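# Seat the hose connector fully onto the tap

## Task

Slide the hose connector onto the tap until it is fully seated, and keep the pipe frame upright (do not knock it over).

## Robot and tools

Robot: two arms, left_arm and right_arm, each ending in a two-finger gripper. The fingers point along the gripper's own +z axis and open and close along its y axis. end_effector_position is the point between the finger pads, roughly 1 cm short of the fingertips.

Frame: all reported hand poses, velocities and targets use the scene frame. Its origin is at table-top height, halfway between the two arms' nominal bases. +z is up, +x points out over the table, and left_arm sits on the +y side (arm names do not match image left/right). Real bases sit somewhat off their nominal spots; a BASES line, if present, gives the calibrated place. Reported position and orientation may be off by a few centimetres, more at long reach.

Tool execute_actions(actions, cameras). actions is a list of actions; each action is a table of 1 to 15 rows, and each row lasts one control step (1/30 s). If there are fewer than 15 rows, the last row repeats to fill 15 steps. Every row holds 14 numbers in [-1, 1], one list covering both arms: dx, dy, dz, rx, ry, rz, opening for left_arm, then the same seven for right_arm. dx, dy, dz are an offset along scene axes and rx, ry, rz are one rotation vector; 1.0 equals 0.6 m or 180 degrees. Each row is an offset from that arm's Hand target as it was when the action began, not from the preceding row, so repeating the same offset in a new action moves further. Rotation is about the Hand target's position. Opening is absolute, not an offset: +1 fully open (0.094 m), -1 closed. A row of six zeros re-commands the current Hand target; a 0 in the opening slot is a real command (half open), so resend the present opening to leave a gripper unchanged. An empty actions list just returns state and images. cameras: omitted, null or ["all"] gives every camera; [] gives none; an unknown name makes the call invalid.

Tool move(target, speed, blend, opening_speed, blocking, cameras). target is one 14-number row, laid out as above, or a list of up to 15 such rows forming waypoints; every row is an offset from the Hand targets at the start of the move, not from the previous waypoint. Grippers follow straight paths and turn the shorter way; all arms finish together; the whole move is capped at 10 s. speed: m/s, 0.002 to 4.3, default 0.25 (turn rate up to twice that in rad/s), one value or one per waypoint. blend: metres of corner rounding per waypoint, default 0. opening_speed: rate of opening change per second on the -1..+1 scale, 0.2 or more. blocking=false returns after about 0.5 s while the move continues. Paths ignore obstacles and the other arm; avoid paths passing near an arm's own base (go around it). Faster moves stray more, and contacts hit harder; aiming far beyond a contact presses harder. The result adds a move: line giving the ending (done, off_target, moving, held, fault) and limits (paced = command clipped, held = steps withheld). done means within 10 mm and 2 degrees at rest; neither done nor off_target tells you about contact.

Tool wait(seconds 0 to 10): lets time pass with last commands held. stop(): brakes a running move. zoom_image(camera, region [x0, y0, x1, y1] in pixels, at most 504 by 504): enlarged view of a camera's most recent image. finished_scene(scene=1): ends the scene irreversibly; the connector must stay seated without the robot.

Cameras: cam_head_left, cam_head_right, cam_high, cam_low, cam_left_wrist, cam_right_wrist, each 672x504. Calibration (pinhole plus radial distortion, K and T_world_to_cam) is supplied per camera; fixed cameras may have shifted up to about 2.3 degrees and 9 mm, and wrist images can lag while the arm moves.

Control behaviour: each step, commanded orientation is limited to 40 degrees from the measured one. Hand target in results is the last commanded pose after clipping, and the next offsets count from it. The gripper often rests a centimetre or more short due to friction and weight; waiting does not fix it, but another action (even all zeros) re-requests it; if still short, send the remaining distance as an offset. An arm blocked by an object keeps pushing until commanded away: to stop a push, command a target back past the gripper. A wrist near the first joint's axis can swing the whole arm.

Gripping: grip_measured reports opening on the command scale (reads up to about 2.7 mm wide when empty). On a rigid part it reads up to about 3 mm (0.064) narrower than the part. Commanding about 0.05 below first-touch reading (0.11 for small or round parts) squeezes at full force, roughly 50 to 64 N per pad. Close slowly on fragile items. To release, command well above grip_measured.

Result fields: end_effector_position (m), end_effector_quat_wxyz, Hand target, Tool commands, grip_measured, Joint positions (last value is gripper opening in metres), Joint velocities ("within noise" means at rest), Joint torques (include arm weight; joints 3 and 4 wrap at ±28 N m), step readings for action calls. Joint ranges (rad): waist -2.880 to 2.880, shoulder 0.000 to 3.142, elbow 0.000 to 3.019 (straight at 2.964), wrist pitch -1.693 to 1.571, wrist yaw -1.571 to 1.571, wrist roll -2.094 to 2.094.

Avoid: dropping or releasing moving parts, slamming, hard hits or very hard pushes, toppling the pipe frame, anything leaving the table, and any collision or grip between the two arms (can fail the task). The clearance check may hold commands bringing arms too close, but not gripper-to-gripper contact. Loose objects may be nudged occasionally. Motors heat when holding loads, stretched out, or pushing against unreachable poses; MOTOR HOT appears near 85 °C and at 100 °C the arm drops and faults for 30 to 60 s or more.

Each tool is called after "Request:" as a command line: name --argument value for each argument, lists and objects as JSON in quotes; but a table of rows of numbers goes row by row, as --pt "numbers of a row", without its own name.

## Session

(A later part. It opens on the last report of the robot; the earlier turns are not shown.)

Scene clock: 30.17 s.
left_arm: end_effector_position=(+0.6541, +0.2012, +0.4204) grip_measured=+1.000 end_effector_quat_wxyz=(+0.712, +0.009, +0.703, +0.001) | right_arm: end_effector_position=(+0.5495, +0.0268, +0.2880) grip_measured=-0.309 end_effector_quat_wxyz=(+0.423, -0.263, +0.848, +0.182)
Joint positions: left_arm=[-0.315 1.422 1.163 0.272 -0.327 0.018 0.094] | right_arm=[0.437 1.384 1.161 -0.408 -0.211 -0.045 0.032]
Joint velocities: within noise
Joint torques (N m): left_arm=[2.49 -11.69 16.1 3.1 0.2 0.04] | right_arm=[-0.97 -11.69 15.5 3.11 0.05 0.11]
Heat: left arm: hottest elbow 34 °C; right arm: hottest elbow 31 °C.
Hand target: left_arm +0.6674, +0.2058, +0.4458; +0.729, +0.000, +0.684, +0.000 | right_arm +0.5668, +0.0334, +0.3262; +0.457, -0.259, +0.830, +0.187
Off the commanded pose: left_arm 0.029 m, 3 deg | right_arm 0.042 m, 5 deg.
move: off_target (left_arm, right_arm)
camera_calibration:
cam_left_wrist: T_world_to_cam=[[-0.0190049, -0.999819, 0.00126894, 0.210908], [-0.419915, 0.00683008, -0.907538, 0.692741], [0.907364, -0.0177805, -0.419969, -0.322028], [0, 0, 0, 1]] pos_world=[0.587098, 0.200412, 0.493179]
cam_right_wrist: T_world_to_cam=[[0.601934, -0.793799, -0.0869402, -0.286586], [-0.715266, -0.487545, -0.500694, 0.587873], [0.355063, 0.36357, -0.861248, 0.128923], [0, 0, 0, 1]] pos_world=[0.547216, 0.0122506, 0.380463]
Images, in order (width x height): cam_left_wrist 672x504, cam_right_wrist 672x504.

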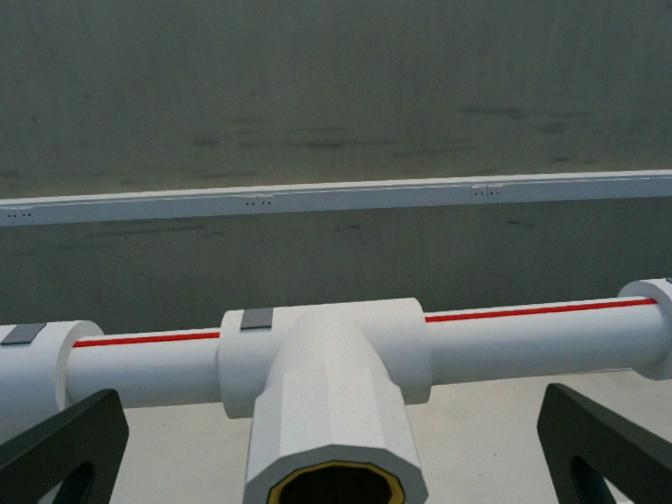

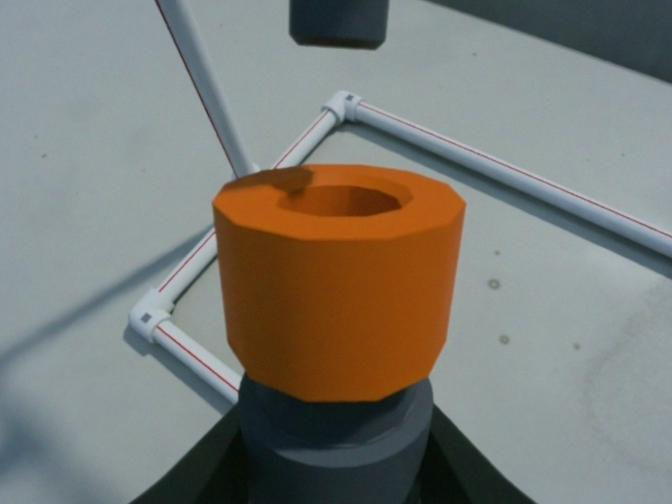

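Request:
move --pt "-0.005 0 -0.012 0 0 0 1 0.007 0.006 0.008 0.0102 -0.0078 -0.0036 -0.5" --pt "-0.005 0 -0.012 0 0 0 -0.35 0.007 0.006 0.008 0.0102 -0.0078 -0.0036 -0.5" --speed 0.08 --opening_speed 0.8 --cameras '["cam_left_wrist","cam_right_wrist","cam_high"]'

Scene clock: 33.40 s.
left_arm: end_effector_position=(+0.6540, +0.2013, +0.4249) grip_measured=-0.269 end_effector_quat_wxyz=(+0.718, +0.006, +0.696, -0.002) | right_arm: end_effector_position=(+0.5556, +0.0297, +0.2976) grip_measured=-0.309 end_effector_quat_wxyz=(+0.441, -0.252, +0.840, +0.191)
Joint positions: left_arm=[-0.315 1.422 1.163 0.291 -0.328 0.018 0.034] | right_arm=[0.437 1.384 1.161 -0.359 -0.211 -0.021 0.032]
Joint velocities: within noise
Joint torques (N m): left_arm=[2.2 -11.63 14.39 3.07 0.15 0.04] | right_arm=[-0.67 -11.58 14.95 3.26 0.18 0.11]
Heat: left arm: hottest elbow 34 °C; right arm: hottest elbow 31 °C.
Hand target: left_arm +0.6644, +0.2058, +0.4387; +0.729, +0.000, +0.684, +0.000 | right_arm +0.5710, +0.0370, +0.3310; +0.473, -0.249, +0.822, +0.195
Off the commanded pose: left_arm 0.018 m, 2 deg | right_arm 0.037 m, 4 deg.
move: off_target (left_arm, right_arm); target 2's new opening was sent with left_arm's hand 0.018 m and 2 deg from that target
camera_calibration:
cam_left_wrist: T_world_to_cam=[[-0.0187239, -0.999798, 0.00734537, 0.208198], [-0.403519, 0.000834802, -0.914971, 0.690503], [0.91478, -0.0200958, -0.403453, -0.331499], [0, 0, 0, 1]] pos_world=[0.585778, 0.200918, 0.496517]
cam_right_wrist: T_world_to_cam=[[0.594164, -0.798421, -0.0974316, -0.279432], [-0.705568, -0.459202, -0.539729, 0.603805], [0.38619, 0.389432, -0.836182, 0.108532], [0, 0, 0, 1]] pos_world=[0.55014, 0.0118983, 0.389418]
Images, in order (width x height): cam_high 672x504, cam_left_wrist 672x504, cam_right_wrist 672x504.

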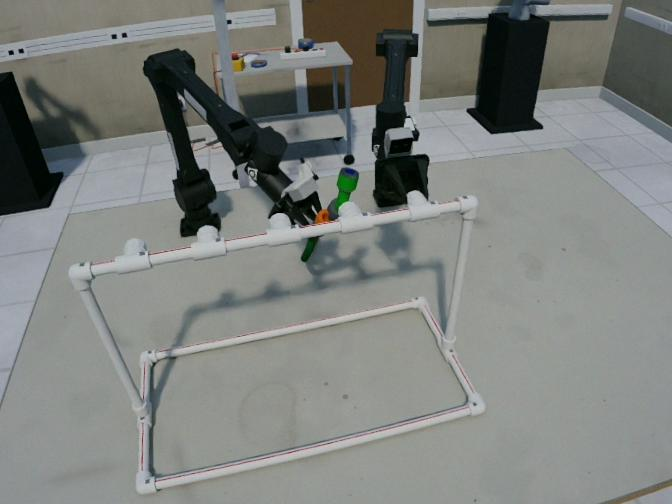

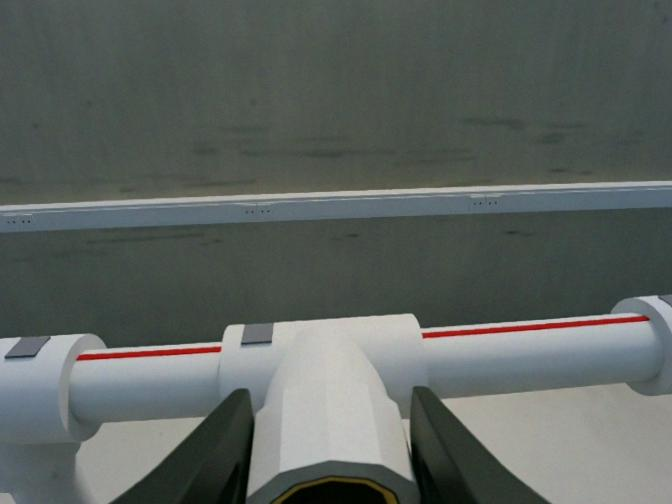

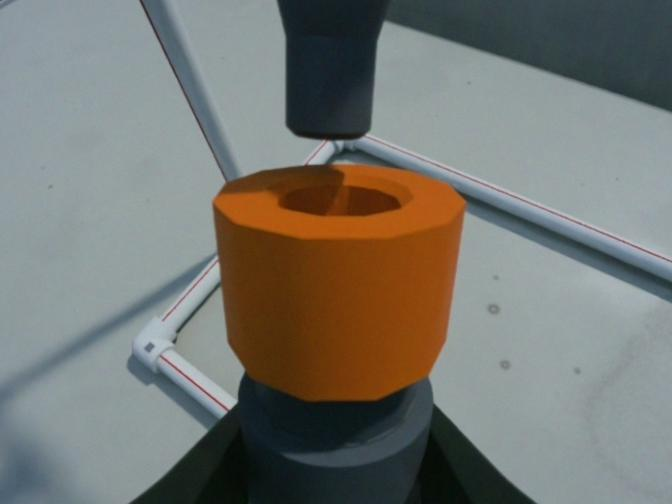

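Request:
move --target '[0,0,0,0,0,0,-0.35,0.0125,0.0103,0.020,0,0,0,-0.5]' --speed 0.04 --cameras '["cam_right_wrist"]'

Scene clock: 34.80 s.
left_arm: end_effector_position=(+0.6542, +0.2012, +0.4247) grip_measured=-0.271 end_effector_quat_wxyz=(+0.718, +0.006, +0.696, -0.002) | right_arm: end_effector_position=(+0.5633, +0.0333, +0.3025) grip_measured=-0.309 end_effector_quat_wxyz=(+0.444, -0.251, +0.839, +0.190)
Joint positions: left_arm=[-0.315 1.422 1.163 0.291 -0.328 0.018 0.034] | right_arm=[0.438 1.402 1.19 -0.365 -0.207 -0.02 0.032]
Joint velocities: within noise
Joint torques (N m): left_arm=[2.43 -11.69 14.41 3.02 0.16 0.05] | right_arm=[-0.21 -11.99 16.69 2.24 0.2 0.12]
Heat: left arm: hottest elbow 34 °C; right arm: hottest elbow 31 °C.
Hand target: left_arm +0.6644, +0.2058, +0.4386; +0.729, +0.000, +0.684, +0.000 | right_arm +0.5785, +0.0431, +0.3428; +0.473, -0.249, +0.823, +0.195
Off the commanded pose: left_arm 0.018 m, 2 deg | right_arm 0.044 m, 4 deg.
move: off_target (left_arm, right_arm)
camera_calibration:
cam_right_wrist: T_world_to_cam=[[0.591985, -0.800241, -0.0957454, -0.28001], [-0.70461, -0.456213, -0.543502, 0.614017], [0.391252, 0.389208, -0.83393, 0.104694], [0, 0, 0, 1]] pos_world=[0.557442, 0.0152995, 0.394217]
Images, in order (width x height): cam_right_wrist 672x504.

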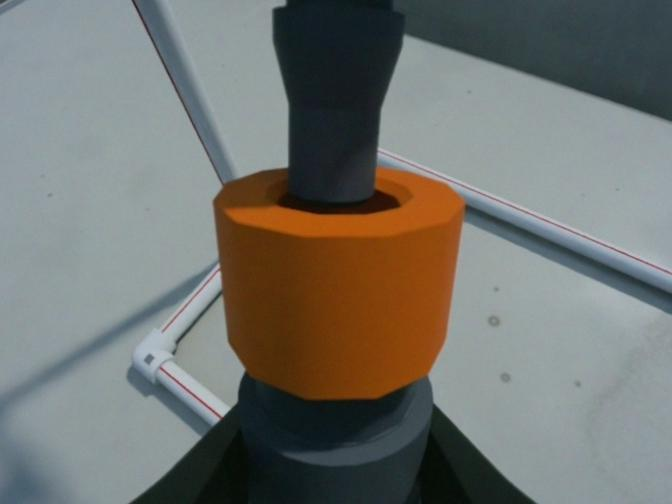

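Request:
move --target '[0,0,0,0,0,0,-0.35,0.014,0.0092,0.033,0,0,0,-0.5]' --speed 0.04 --cameras '["cam_right_wrist"]'

Scene clock: 36.20 s.
left_arm: end_effector_position=(+0.6542, +0.2012, +0.4247) grip_measured=-0.271 end_effector_quat_wxyz=(+0.718, +0.006, +0.696, -0.002) | right_arm: end_effector_position=(+0.5733, +0.0392, +0.3176) grip_measured=-0.309 end_effector_quat_wxyz=(+0.441, -0.251, +0.841, +0.189)
Joint positions: left_arm=[-0.315 1.422 1.163 0.291 -0.328 0.018 0.034] | right_arm=[0.44 1.426 1.258 -0.416 -0.205 -0.019 0.032]
Joint velocities: within noise
Joint torques (N m): left_arm=[2.37 -11.63 14.38 3.03 0.16 0.04] | right_arm=[-0.32 -12.63 16.96 2.11 0.2 0.12]
Heat: left arm: hottest elbow 35 °C; right arm: hottest elbow 31 °C.
Hand target: left_arm +0.6644, +0.2058, +0.4386; +0.729, +0.000, +0.684, +0.000 | right_arm +0.5869, +0.0486, +0.3627; +0.473, -0.249, +0.822, +0.195
Off the commanded pose: left_arm 0.018 m, 2 deg | right_arm 0.048 m, 4 deg.
move: off_target (left_arm, right_arm)
camera_calibration:
cam_right_wrist: T_world_to_cam=[[0.591431, -0.800584, -0.0963051, -0.279176], [-0.707678, -0.45809, -0.537908, 0.632038], [0.386524, 0.386288, -0.837485, 0.115022], [0, 0, 0, 1]] pos_world=[0.567934, 0.0215947, 0.409421]
Images, in order (width x height): cam_right_wrist 672x504.

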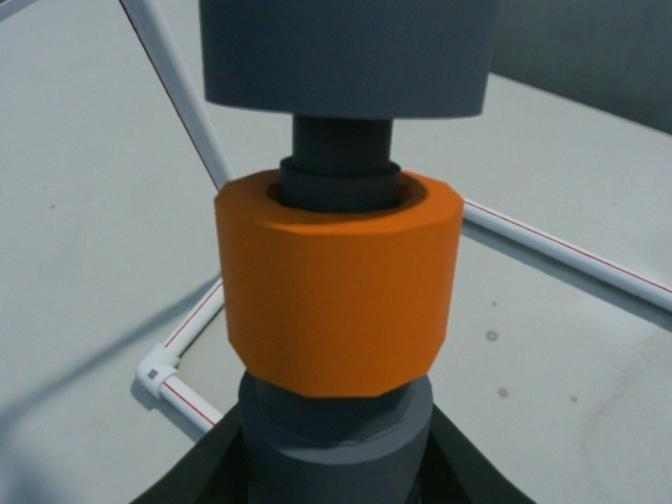

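Request:
move --target '[0,0,0,0,0,0,-0.35,0.0175,0.009,0.034,0,0,0,-0.5]' --speed 0.04 --cameras '["cam_right_wrist","cam_left_wrist","cam_high"]'

Scene clock: 37.53 s.
left_arm: end_effector_position=(+0.6549, +0.2023, +0.4244) grip_measured=-0.271 end_effector_quat_wxyz=(+0.718, +0.006, +0.696, -0.001) | right_arm: end_effector_position=(+0.5763, +0.0414, +0.3205) grip_measured=-0.309 end_effector_quat_wxyz=(+0.423, -0.251, +0.850, +0.187)
Joint positions: left_arm=[-0.313 1.424 1.163 0.294 -0.328 0.018 0.034] | right_arm=[0.441 1.445 1.307 -0.486 -0.205 -0.016 0.032]
Joint velocities: within noise
Joint torques (N m): left_arm=[2.08 -11.69 14.39 2.92 0.16 0.05] | right_arm=[-0.5 -13.22 19.1 2.81 0.2 0.1]
Heat: left arm: hottest elbow 35 °C; right arm: hottest elbow 32 °C.
Hand target: left_arm +0.6644, +0.2058, +0.4385; +0.729, +0.000, +0.684, +0.000 | right_arm +0.5974, +0.0540, +0.3833; +0.473, -0.249, +0.822, +0.195
Off the commanded pose: left_arm 0.017 m, 2 deg | right_arm 0.067 m, 7 deg.
move: off_target (left_arm, right_arm)
camera_calibration:
cam_left_wrist: T_world_to_cam=[[-0.016825, -0.999829, 0.00769421, 0.20783], [-0.402618, -0.000269026, -0.915368, 0.690123], [0.915213, -0.0184989, -0.402545, -0.333388], [0, 0, 0, 1]] pos_world=[0.586474, 0.201813, 0.495914]
cam_right_wrist: T_world_to_cam=[[0.587158, -0.8025, -0.106011, -0.273217], [-0.727575, -0.465806, -0.503647, 0.637552], [0.354796, 0.372851, -0.857381, 0.140662], [0, 0, 0, 1]] pos_world=[0.574382, 0.0252733, 0.412738]
Images, in order (width x height): cam_high 672x504, cam_left_wrist 672x504, cam_right_wrist 672x504.

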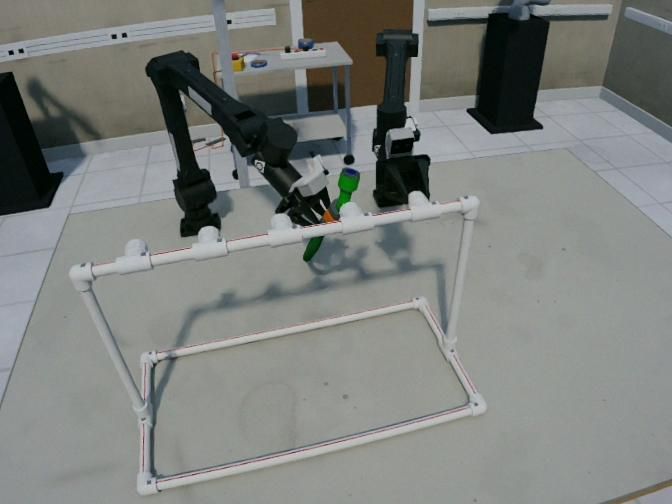

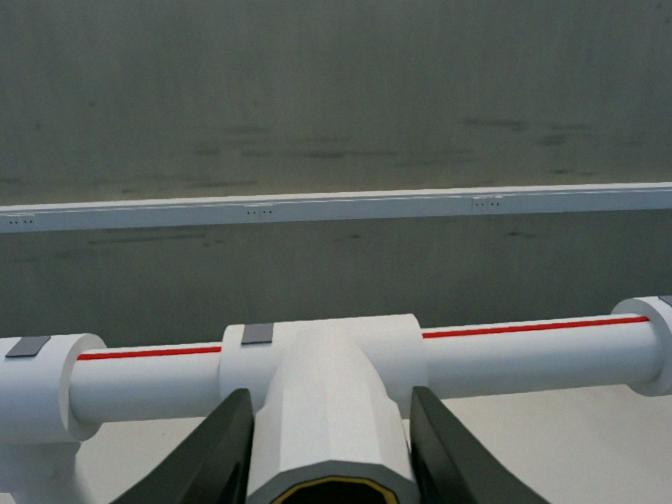

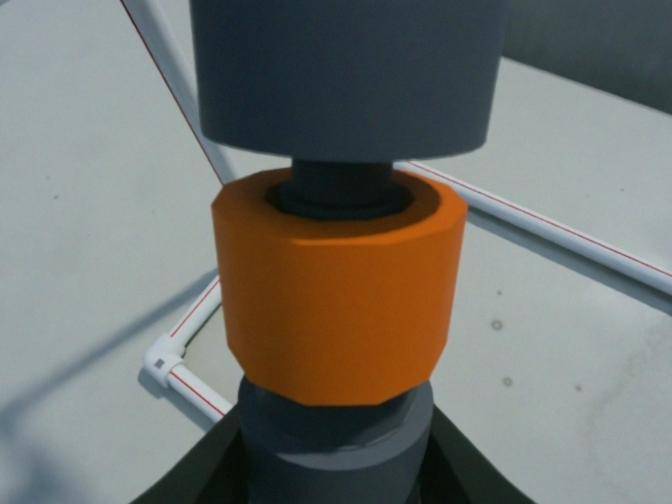

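Request:
move --target '[0,0,0,0,0,0,-0.35,0.012,0.0065,0.028,0.005,-0.014,0.001,-0.5]' --speed 0.04 --cameras '["cam_right_wrist","cam_head_left"]'

Scene clock: 38.70 s.
left_arm: end_effector_position=(+0.6554, +0.2044, +0.4245) grip_measured=-0.271 end_effector_quat_wxyz=(+0.718, +0.004, +0.696, +0.000) | right_arm: end_effector_position=(+0.5780, +0.0433, +0.3215) grip_measured=-0.309 end_effector_quat_wxyz=(+0.424, -0.252, +0.850, +0.187)
Joint positions: left_arm=[-0.31 1.424 1.163 0.295 -0.328 0.018 0.034] | right_arm=[0.443 1.451 1.314 -0.486 -0.205 -0.016 0.032]
Joint velocities: within noise
Joint torques (N m): left_arm=[1.96 -11.75 14.45 2.91 0.17 0.04] | right_arm=[-0.56 -13.98 19.86 3.97 0.23 0.03]
Heat: left arm: hottest elbow 35 °C; right arm: hottest elbow 32 °C.
Hand target: left_arm +0.6644, +0.2059, +0.4387; +0.729, +0.000, +0.684, +0.000 | right_arm +0.6047, +0.0578, +0.4001; +0.492, -0.251, +0.810, +0.196
Off the commanded pose: left_arm 0.017 m, 2 deg | right_arm 0.084 m, 9 deg.
move: off_target (left_arm, right_arm)
camera_calibration:
cam_right_wrist: T_world_to_cam=[[0.58853, -0.801533, -0.105719, -0.273544], [-0.726025, -0.466441, -0.505292, 0.639867], [0.355697, 0.374135, -0.856448, 0.139338], [0, 0, 0, 1]] pos_world=[0.575986, 0.0270746, 0.413737]
Images, in order (width x height): cam_head_left 672x504, cam_right_wrist 672x504.

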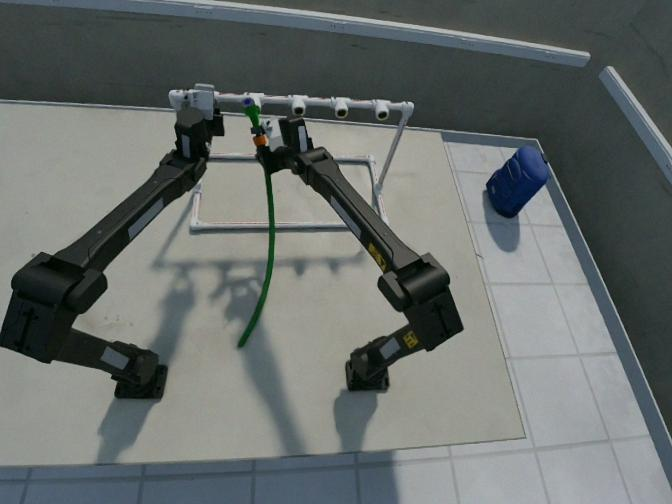

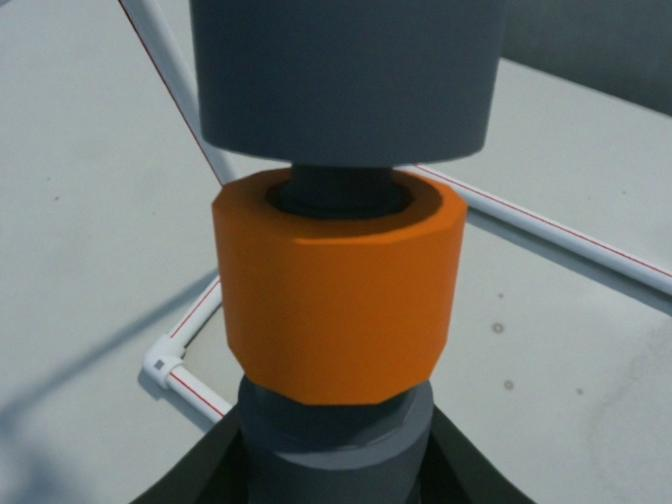

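Request:
move --target '[0,0,0,0,0,0,-0.35,0.013,0.004,0.033,0.002,-0.006,0.001,-0.5]' --speed 0.05 --cameras '["cam_right_wrist"]'

Scene clock: 39.90 s.
left_arm: end_effector_position=(+0.6570, +0.2105, +0.4244) grip_measured=-0.271 end_effector_quat_wxyz=(+0.719, -0.001, +0.695, +0.005) | right_arm: end_effector_position=(+0.5835, +0.0484, +0.3236) grip_measured=-0.309 end_effector_quat_wxyz=(+0.422, -0.253, +0.850, +0.188)
Joint positions: left_arm=[-0.302 1.425 1.163 0.298 -0.335 0.018 0.034] | right_arm=[0.446 1.47 1.342 -0.497 -0.205 -0.016 0.032]
Joint velocities: within noise
Joint torques (N m): left_arm=[1.14 -11.93 14.43 2.7 0.46 0.04] | right_arm=[-1.14 -15.5 21.5 3.52 0.09 -0.01]
Heat: left arm: hottest elbow 35 °C; right arm: hottest elbow 33 °C.
Hand target: left_arm +0.6643, +0.2057, +0.4387; +0.729, +0.000, +0.684, +0.000 | right_arm +0.6124, +0.0602, +0.4199; +0.501, -0.253, +0.804, +0.197
Off the commanded pose: left_arm 0.017 m, 2 deg | right_arm 0.101 m, 10 deg.
move: off_target (left_arm, right_arm)
camera_calibration:
cam_right_wrist: T_world_to_cam=[[0.591028, -0.799616, -0.106301, -0.273842], [-0.725777, -0.469622, -0.502695, 0.646443], [0.352042, 0.374257, -0.857903, 0.139857], [0, 0, 0, 1]] pos_world=[0.581787, 0.0322731, 0.415838]
Images, in order (width x height): cam_right_wrist 672x504.

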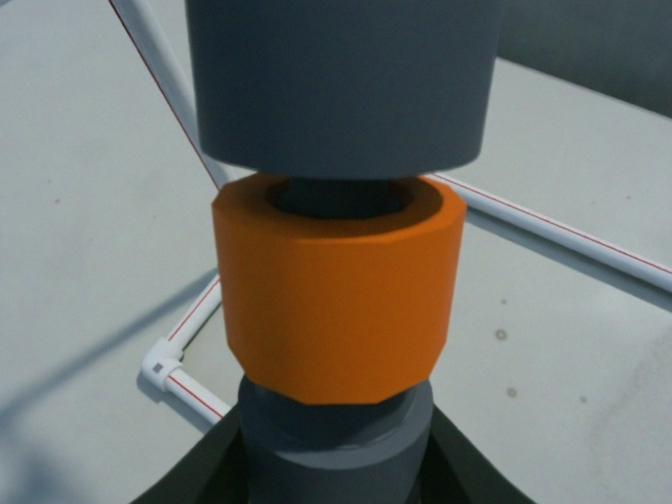

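Request:
move --target '[-0.01,-0.03,-0.035,0,0,0,-0.35,0.004,0.0,0.04,0.002,-0.006,0.001,-0.5]' --speed 0.05 --cameras '["cam_right_wrist","cam_high"]'

Scene clock: 41.17 s.
left_arm: end_effector_position=(+0.6593, +0.2118, +0.4276) grip_measured=-0.273 end_effector_quat_wxyz=(+0.730, -0.014, +0.683, +0.013) | right_arm: end_effector_position=(+0.5865, +0.0499, +0.3288) grip_measured=-0.309 end_effector_quat_wxyz=(+0.416, -0.253, +0.853, +0.187)
Joint positions: left_arm=[-0.307 1.439 1.163 0.348 -0.37 0.024 0.034] | right_arm=[0.446 1.481 1.374 -0.532 -0.205 -0.016 0.032]
Joint velocities: within noise
Joint torques (N m): left_arm=[-1.61 -11.99 10.81 2.96 0.32 0.01] | right_arm=[-1.26 -16.67 22.39 3.59 -0.04 -0.06]
Heat: left arm: hottest elbow 35 °C; right arm: hottest elbow 34 °C.
Hand target: left_arm +0.6584, +0.1877, +0.4176; +0.729, +0.000, +0.684, +0.000 | right_arm +0.6148, +0.0602, +0.4438; +0.509, -0.254, +0.798, +0.198
Off the commanded pose: left_arm 0.026 m, 2 deg | right_arm 0.119 m, 12 deg.
move: off_target (left_arm, right_arm)
camera_calibration:
cam_right_wrist: T_world_to_cam=[[0.589727, -0.800283, -0.108486, -0.272394], [-0.731577, -0.472471, -0.491494, 0.651789], [0.342077, 0.369213, -0.864098, 0.150846], [0, 0, 0, 1]] pos_world=[0.585871, 0.0342652, 0.421145]
Images, in order (width x height): cam_high 672x504, cam_right_wrist 672x504.

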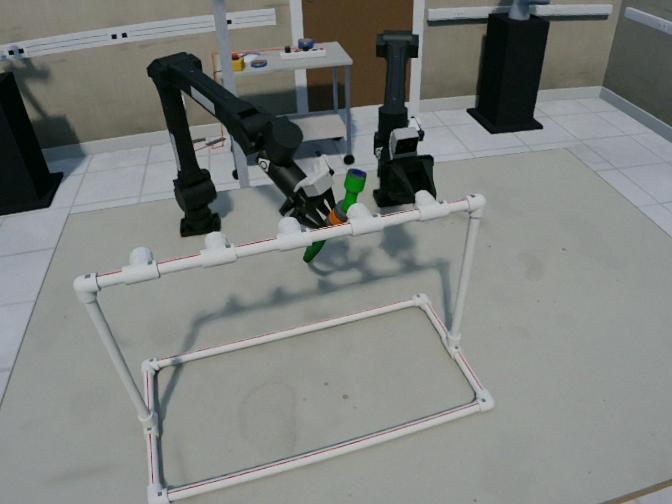

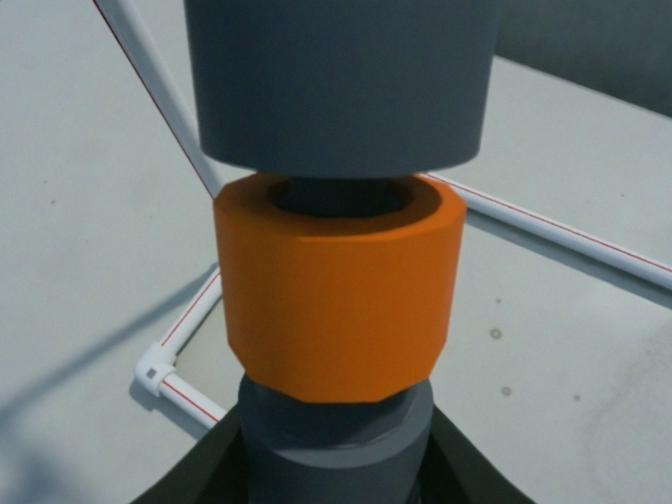

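Request:
move --target '[-0.02,-0.02,-0.07,0,0,0,-0.5,0,0,0,0,0,0,-0.5]' --speed 0.1 --cameras '["cam_right_wrist","cam_left_wrist","cam_low"]'

Scene clock: 42.33 s.
left_arm: end_effector_position=(+0.6497, +0.2138, +0.4221) grip_measured=-0.274 end_effector_quat_wxyz=(+0.753, -0.028, +0.658, +0.020) | right_arm: end_effector_position=(+0.5854, +0.0493, +0.3248) grip_measured=-0.309 end_effector_quat_wxyz=(+0.411, -0.258, +0.855, +0.184)
Joint positions: left_arm=[-0.319 1.441 1.105 0.483 -0.407 0.042 0.034] | right_arm=[0.446 1.483 1.374 -0.544 -0.205 -0.026 0.032]
Joint velocities: within noise
Joint torques (N m): left_arm=[-3.19 -10.34 7.3 1.96 0.61 -0.14] | right_arm=[-1.32 -17.08 22.27 4.19 -0.09 0.03]
Heat: left arm: hottest elbow 35 °C; right arm: hottest elbow 34 °C.
Hand target: left_arm +0.6464, +0.1758, +0.3757; +0.729, +0.000, +0.684, +0.000 | right_arm +0.6148, +0.0602, +0.4437; +0.508, -0.254, +0.799, +0.198
Off the commanded pose: left_arm 0.060 m, 6 deg | right_arm 0.123 m, 13 deg.
move: off_target (left_arm, right_arm)
camera_calibration:
cam_left_wrist: T_world_to_cam=[[0.0566927, -0.997964, 0.0292237, 0.161995], [-0.304663, -0.0451673, -0.951389, 0.647108], [0.950771, 0.0450334, -0.306604, -0.406528], [0, 0, 0, 1]] pos_world=[0.574481, 0.209201, 0.486275]
cam_right_wrist: T_world_to_cam=[[0.593577, -0.798132, -0.103212, -0.276689], [-0.732694, -0.482896, -0.479553, 0.646017], [0.332905, 0.360275, -0.871422, 0.156204], [0, 0, 0, 1]] pos_world=[0.585568, 0.0348486, 0.417361]
Images, in order (width x height): cam_low 672x504, cam_left_wrist 672x504, cam_right_wrist 672x504.

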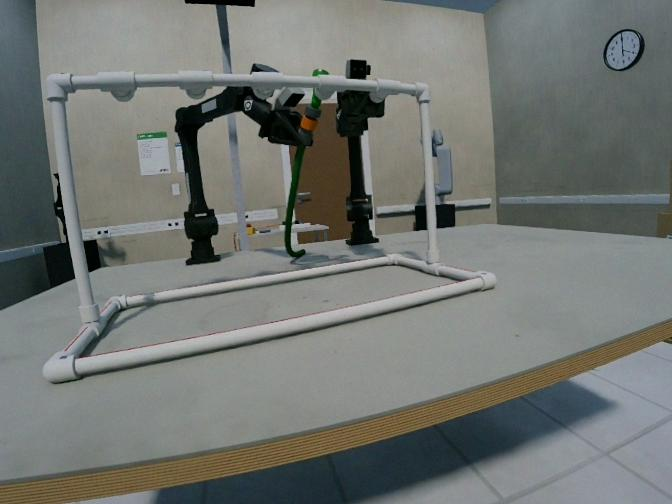

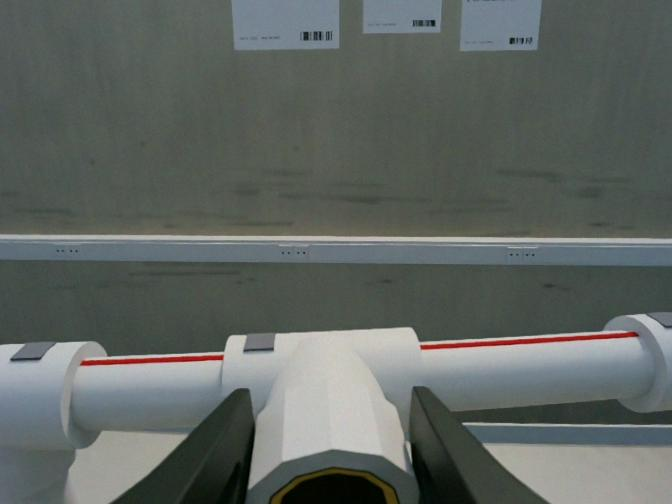

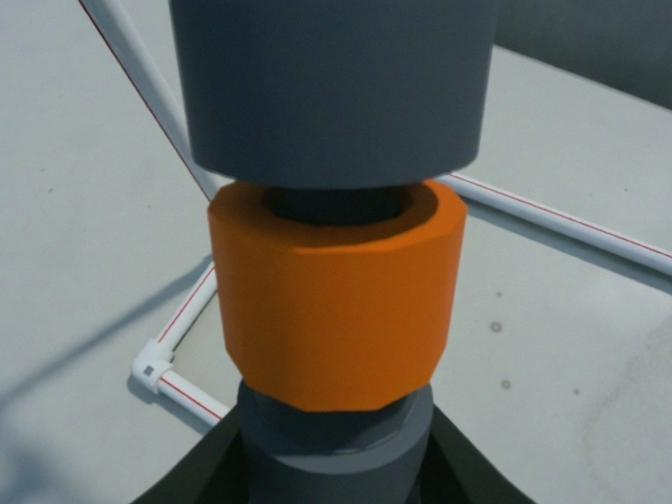

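Request:
move --target '[-0.01,-0.02,-0.06,0,0,0,-0.5,0.01,0.004,0.03,0,-0.01,0,-0.5]' --speed 0.08 --cameras '["cam_right_wrist","cam_high","cam_low"]'

Scene clock: 43.60 s.
left_arm: end_effector_position=(+0.6416, +0.2152, +0.4185) grip_measured=-0.278 end_effector_quat_wxyz=(+0.772, -0.043, +0.634, +0.018) | right_arm: end_effector_position=(+0.5849, +0.0489, +0.3248) grip_measured=-0.309 end_effector_quat_wxyz=(+0.411, -0.266, +0.854, +0.179)
Joint positions: left_arm=[-0.328 1.449 1.06 0.605 -0.434 0.048 0.034] | right_arm=[0.446 1.483 1.377 -0.551 -0.203 -0.046 0.032]
Joint velocities: within noise
Joint torques (N m): left_arm=[-4.78 -8.12 5.18 0.92 0.67 -0.14] | right_arm=[-1.38 -17.49 24.34 4.3 0.07 0.1]
Heat: left arm: hottest elbow 35 °C; right arm: hottest elbow 35 °C.
Hand target: left_arm +0.6404, +0.1638, +0.3395; +0.729, +0.000, +0.684, +0.000 | right_arm +0.6209, +0.0627, +0.4618; +0.521, -0.257, +0.790, +0.194
Off the commanded pose: left_arm 0.094 m, 9 deg | right_arm 0.142 m, 15 deg.
move: off_target (left_arm, right_arm)
camera_calibration:
cam_right_wrist: T_world_to_cam=[[0.602855, -0.793026, -0.0876041, -0.287488], [-0.724337, -0.497963, -0.476832, 0.640472], [0.334517, 0.350916, -0.874618, 0.157063], [0, 0, 0, 1]] pos_world=[0.584691, 0.0358297, 0.417582]
Images, in order (width x height): cam_high 672x504, cam_low 672x504, cam_right_wrist 672x504.

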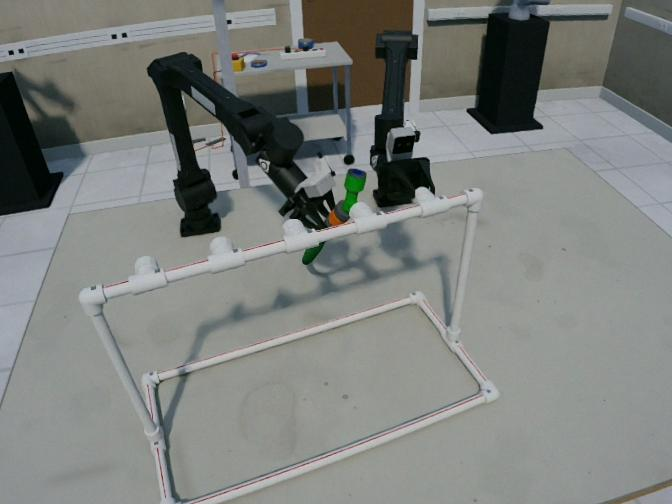

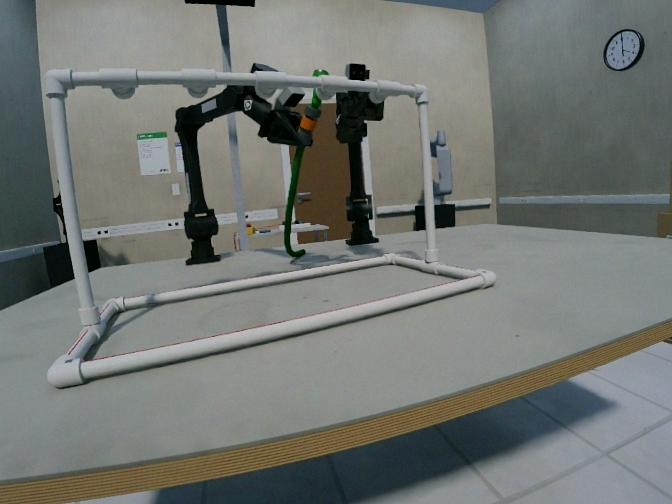

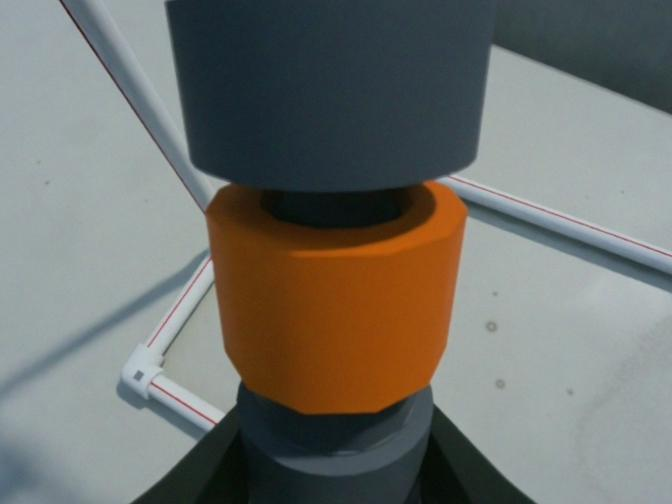

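Request:
move --target '[0.03,0.03,-0.08,0,0,-0.03,-0.6,-0.05,-0.02,-0.04,0,-0.02,0,-0.5]' --speed 0.1 --cameras '["cam_right_wrist","cam_high","cam_head_right"]'

Scene clock: 45.90 s.
left_arm: end_effector_position=(+0.6367, +0.2096, +0.4158) grip_measured=-0.308 end_effector_quat_wxyz=(+0.801, -0.006, +0.598, -0.037) | right_arm: end_effector_position=(+0.5874, +0.0423, +0.3253) grip_measured=-0.309 end_effector_quat_wxyz=(+0.442, -0.264, +0.840, +0.170)
Joint positions: left_arm=[-0.297 1.464 1.006 0.758 -0.274 0.028 0.033] | right_arm=[0.441 1.46 1.321 -0.456 -0.183 -0.06 0.032]
Joint velocities: within noise
Joint torques (N m): left_arm=[-0.73 -4.01 3.4 -0.39 1.15 -0.1] | right_arm=[0.09 -20.48 15.57 6.22 -0.01 0.03]
Heat: left arm: hottest elbow 35 °C; right arm: hottest elbow 37 °C.
Hand target: left_arm +0.6585, +0.1818, +0.2917; +0.728, +0.032, +0.684, -0.034 | right_arm +0.5908, +0.0508, +0.4379; +0.546, -0.263, +0.774, +0.186
Off the commanded pose: left_arm 0.129 m, 14 deg | right_arm 0.113 m, 14 deg.
move: off_target (left_arm, right_arm)
camera_calibration:
cam_right_wrist: T_world_to_cam=[[0.59675, -0.800719, -0.0523268, -0.301685], [-0.696051, -0.484092, -0.530253, 0.639324], [0.399253, 0.352851, -0.846223, 0.111628], [0, 0, 0, 1]] pos_world=[0.580464, 0.0285387, 0.41768]
Images, in order (width x height): cam_head_right 672x504, cam_high 672x504, cam_right_wrist 672x504.

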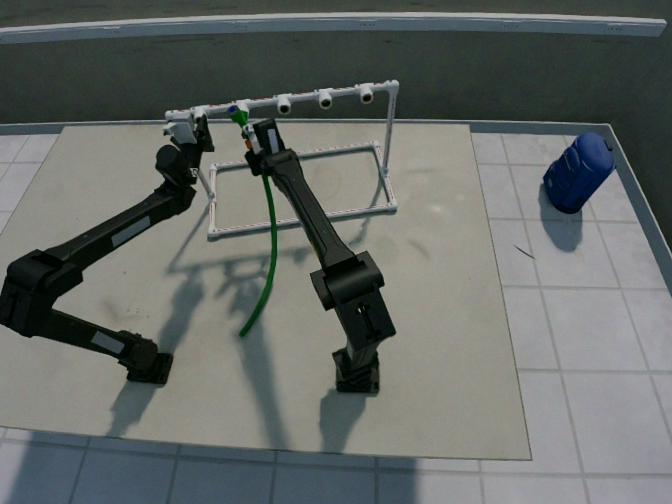

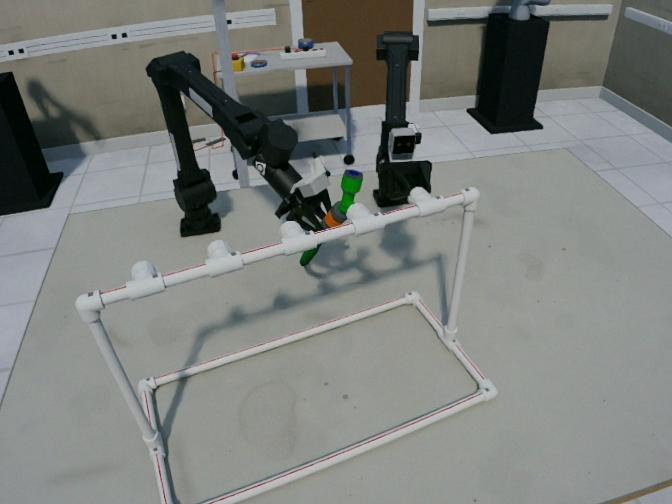

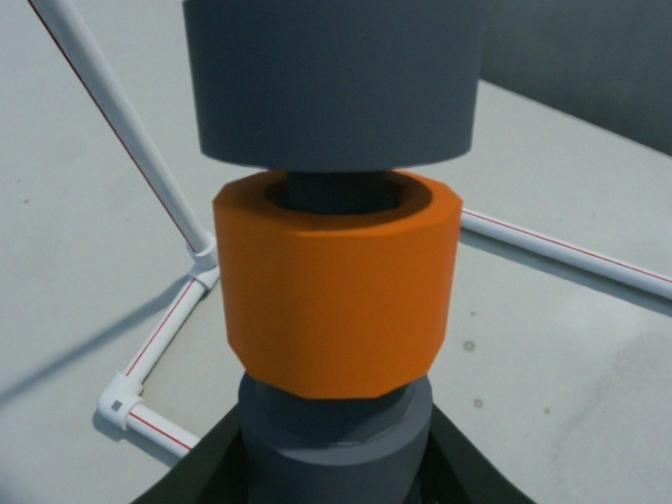

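Request:
move --target '[0,0.01,0.08,0,0,-0.03,-0.6,-0.08,0,-0.03,0,0,0,-0.5]' --speed 0.1 --cameras '["cam_right_wrist","cam_left_wrist","cam_head_right"]'

Scene clock: 47.37 s.
left_arm: end_effector_position=(+0.6285, +0.1922, +0.4186) grip_measured=-0.337 end_effector_quat_wxyz=(+0.782, +0.054, +0.616, -0.077) | right_arm: end_effector_position=(+0.5618, +0.0309, +0.3241) grip_measured=-0.309 end_effector_quat_wxyz=(+0.466, -0.243, +0.835, +0.162)
Joint positions: left_arm=[-0.287 1.419 1.002 0.657 -0.123 0.018 0.031] | right_arm=[0.458 1.373 1.203 -0.375 -0.127 -0.026 0.032]
Joint velocities: within noise
Joint torques (N m): left_arm=[2.14 -5.54 9.11 -1.32 0.47 -0.12] | right_arm=[2.67 -19.78 13.7 4.89 -0.5 -0.13]
Heat: left arm: hottest elbow 34 °C; right arm: hottest elbow 37 °C.
Hand target: left_arm +0.6584, +0.1876, +0.3398; +0.726, +0.064, +0.681, -0.069 | right_arm +0.5427, +0.0507, +0.4198; +0.546, -0.263, +0.774, +0.186
Off the commanded pose: left_arm 0.085 m, 10 deg | right_arm 0.100 m, 12 deg.
move: off_target (left_arm, right_arm)
camera_calibration:
cam_left_wrist: T_world_to_cam=[[-0.197064, -0.9801, 0.023862, 0.300035], [-0.20649, 0.0177, -0.978289, 0.573795], [0.958399, -0.197713, -0.205869, -0.386731], [0, 0, 0, 1]] pos_world=[0.548251, 0.207446, 0.474562]
cam_right_wrist: T_world_to_cam=[[0.559419, -0.827745, -0.0434574, -0.276738], [-0.695756, -0.440427, -0.567405, 0.625926], [0.450526, 0.347653, -0.822292, 0.0884534], [0, 0, 0, 1]] pos_world=[0.550454, 0.0158554, 0.415862]
Images, in order (width x height): cam_head_right 672x504, cam_left_wrist 672x504, cam_right_wrist 672x504.

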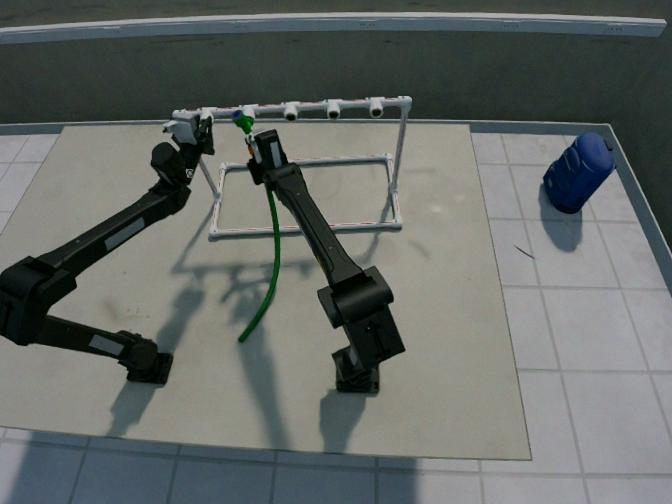

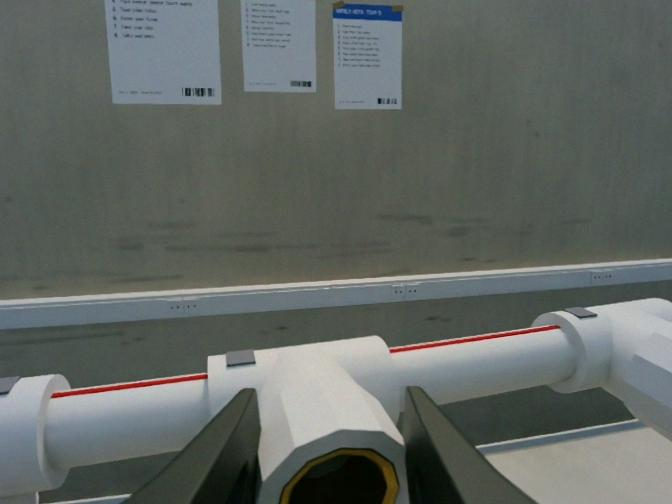

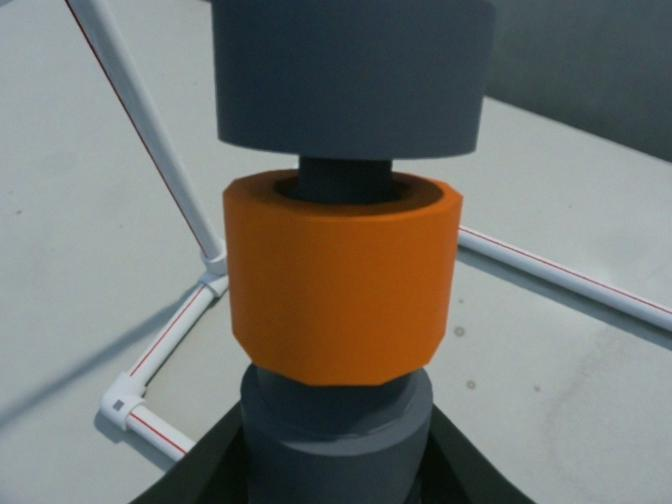

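Request:
move --target '[0,0,-0.06,0,0,0,-0.6,0.054,-0.018,0.03,0,0.03,0,-0.5]' --speed 0.1 --cameras '["cam_right_wrist","cam_left_wrist","cam_head_right"]'

Scene clock: 51.37 s.
left_arm: end_effector_position=(+0.6291, +0.1906, +0.4180) grip_measured=-0.339 end_effector_quat_wxyz=(+0.794, +0.054, +0.600, -0.082) | right_arm: end_effector_position=(+0.5593, +0.0284, +0.3241) grip_measured=-0.309 end_effector_quat_wxyz=(+0.424, -0.250, +0.852, +0.180)
Joint positions: left_arm=[-0.287 1.439 0.995 0.723 -0.115 0.02 0.031] | right_arm=[0.437 1.389 1.261 -0.498 -0.194 -0.023 0.032]
Joint velocities: within noise
Joint torques (N m): left_arm=[2.02 -3.9 4.77 -0.12 0.12 -0.13] | right_arm=[-0.67 -16.56 21.41 2.91 -0.61 -0.02]
Heat: left arm: hottest elbow 34 °C; right arm: hottest elbow 38 °C.
Hand target: left_arm +0.6583, +0.1876, +0.3038; +0.726, +0.064, +0.681, -0.069 | right_arm +0.5752, +0.0400, +0.4378; +0.508, -0.254, +0.798, +0.198
Off the commanded pose: left_arm 0.118 m, 12 deg | right_arm 0.115 m, 12 deg.
move: off_target (left_arm, right_arm)
camera_calibration:
cam_left_wrist: T_world_to_cam=[[-0.204874, -0.978477, 0.0246888, 0.302966], [-0.169129, 0.0105454, -0.985538, 0.554371], [0.964065, -0.206086, -0.167649, -0.405807], [0, 0, 0, 1]] pos_world=[0.547054, 0.206968, 0.47084]
cam_right_wrist: T_world_to_cam=[[0.580243, -0.808881, -0.0950186, -0.272828], [-0.729744, -0.464544, -0.50167, 0.621457], [0.361651, 0.36043, -0.859825, 0.151903], [0, 0, 0, 1]] pos_world=[0.556875, 0.0132581, 0.416452]
Images, in order (width x height): cam_head_right 672x504, cam_left_wrist 672x504, cam_right_wrist 672x504.

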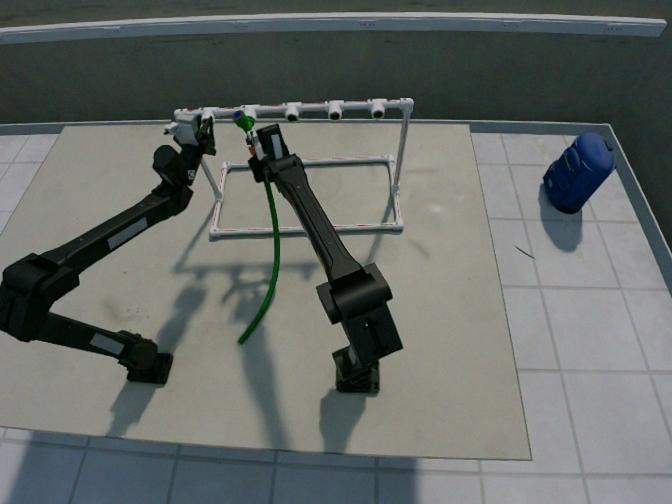

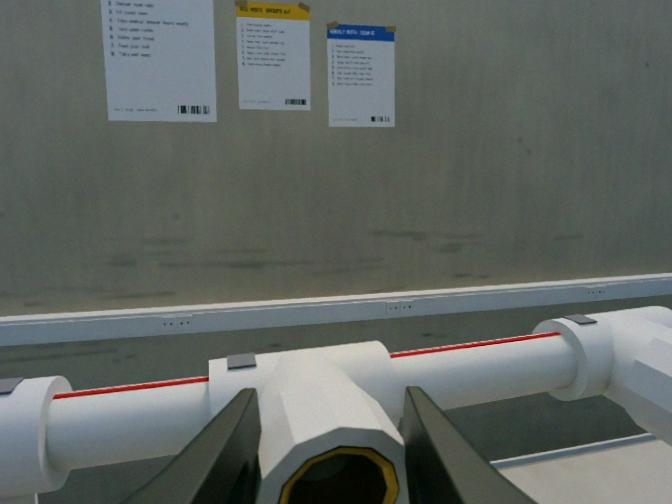

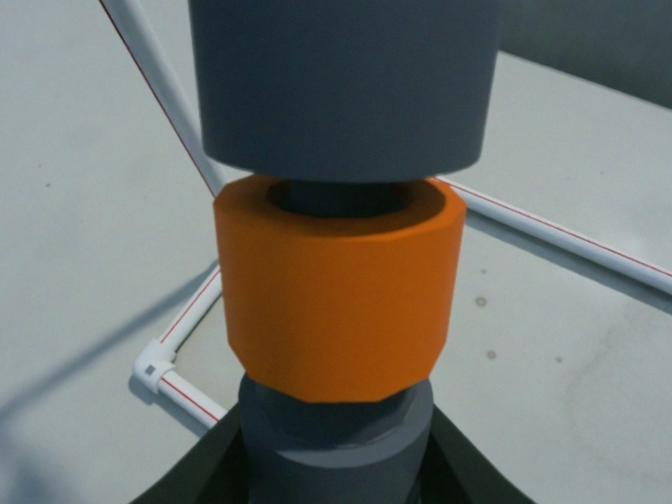

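Request:
move --target '[0,0,-0.07,0,0,0,-0.6,0,0,0.07,0,-0.02,0,-0.5]' --speed 0.1 --cameras '["cam_right_wrist","cam_left_wrist","cam_head_right"]'

Scene clock: 52.60 s.
left_arm: end_effector_position=(+0.6505, +0.1858, +0.2411) grip_measured=-0.598 end_effector_quat_wxyz=(+0.710, +0.071, +0.697, -0.066) | right_arm: end_effector_position=(+0.5656, +0.0276, +0.3523) grip_measured=-0.309 end_effector_quat_wxyz=(+0.436, -0.246, +0.847, +0.178)
Joint positions: left_arm=[-0.284 1.656 0.889 0.785 -0.115 0.012 0.019] | right_arm=[0.433 1.387 1.32 -0.534 -0.187 -0.022 0.032]
Joint velocities: within noise
Joint torques (N m): left_arm=[1.9 -14.68 11.44 2.86 0.21 -0.04] | right_arm=[0.09 -17.49 21.93 3.47 -0.18 -0.24]
Heat: left arm: hottest elbow 34 °C; right arm: hottest elbow 39 °C.
Hand target: left_arm +0.6584, +0.1877, +0.2618; +0.726, +0.064, +0.681, -0.069 | right_arm +0.5753, +0.0398, +0.4797; +0.533, -0.260, +0.782, +0.190
Off the commanded pose: left_arm 0.022 m, 3 deg | right_arm 0.128 m, 14 deg.
move: off_target (left_arm, right_arm)
camera_calibration:
cam_left_wrist: T_world_to_cam=[[-0.199385, -0.979908, 0.00507979, 0.308341], [-0.407875, 0.0782759, -0.909676, 0.50807], [0.891001, -0.183448, -0.415287, -0.354103], [0, 0, 0, 1]] pos_world=[0.584214, 0.197417, 0.313559]
cam_right_wrist: T_world_to_cam=[[0.574534, -0.813824, -0.0871845, -0.273862], [-0.72183, -0.453593, -0.5227, 0.642499], [0.385839, 0.363241, -0.848047, 0.156343], [0, 0, 0, 1]] pos_world=[0.560795, 0.0117675, 0.444544]
Images, in order (width x height): cam_head_right 672x504, cam_left_wrist 672x504, cam_right_wrist 672x504.

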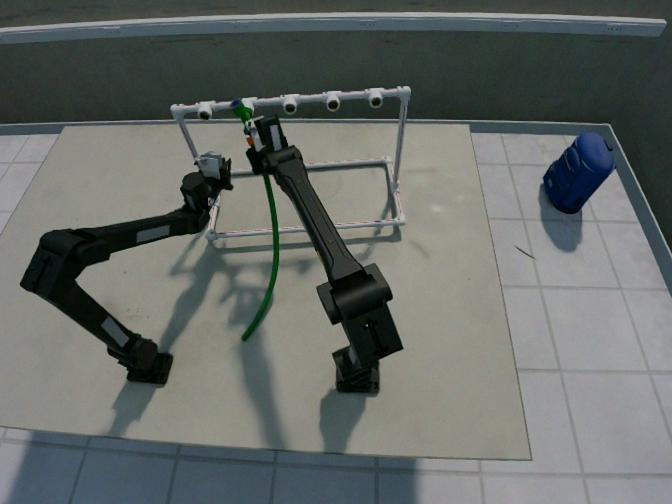

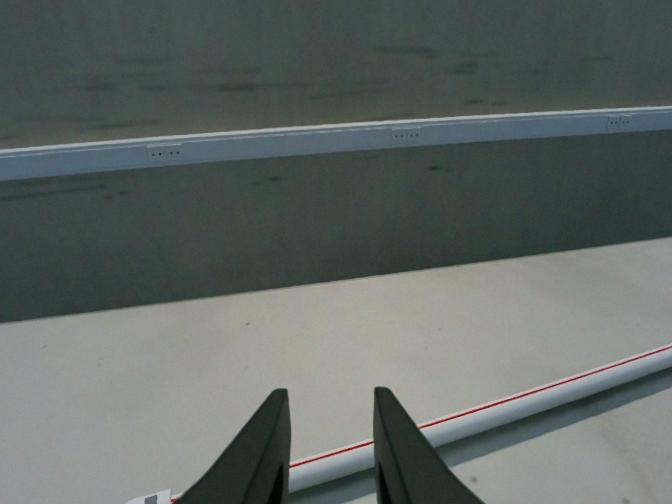

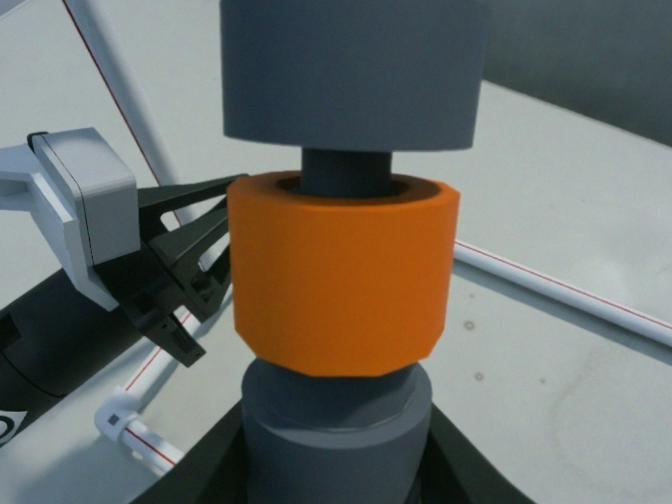

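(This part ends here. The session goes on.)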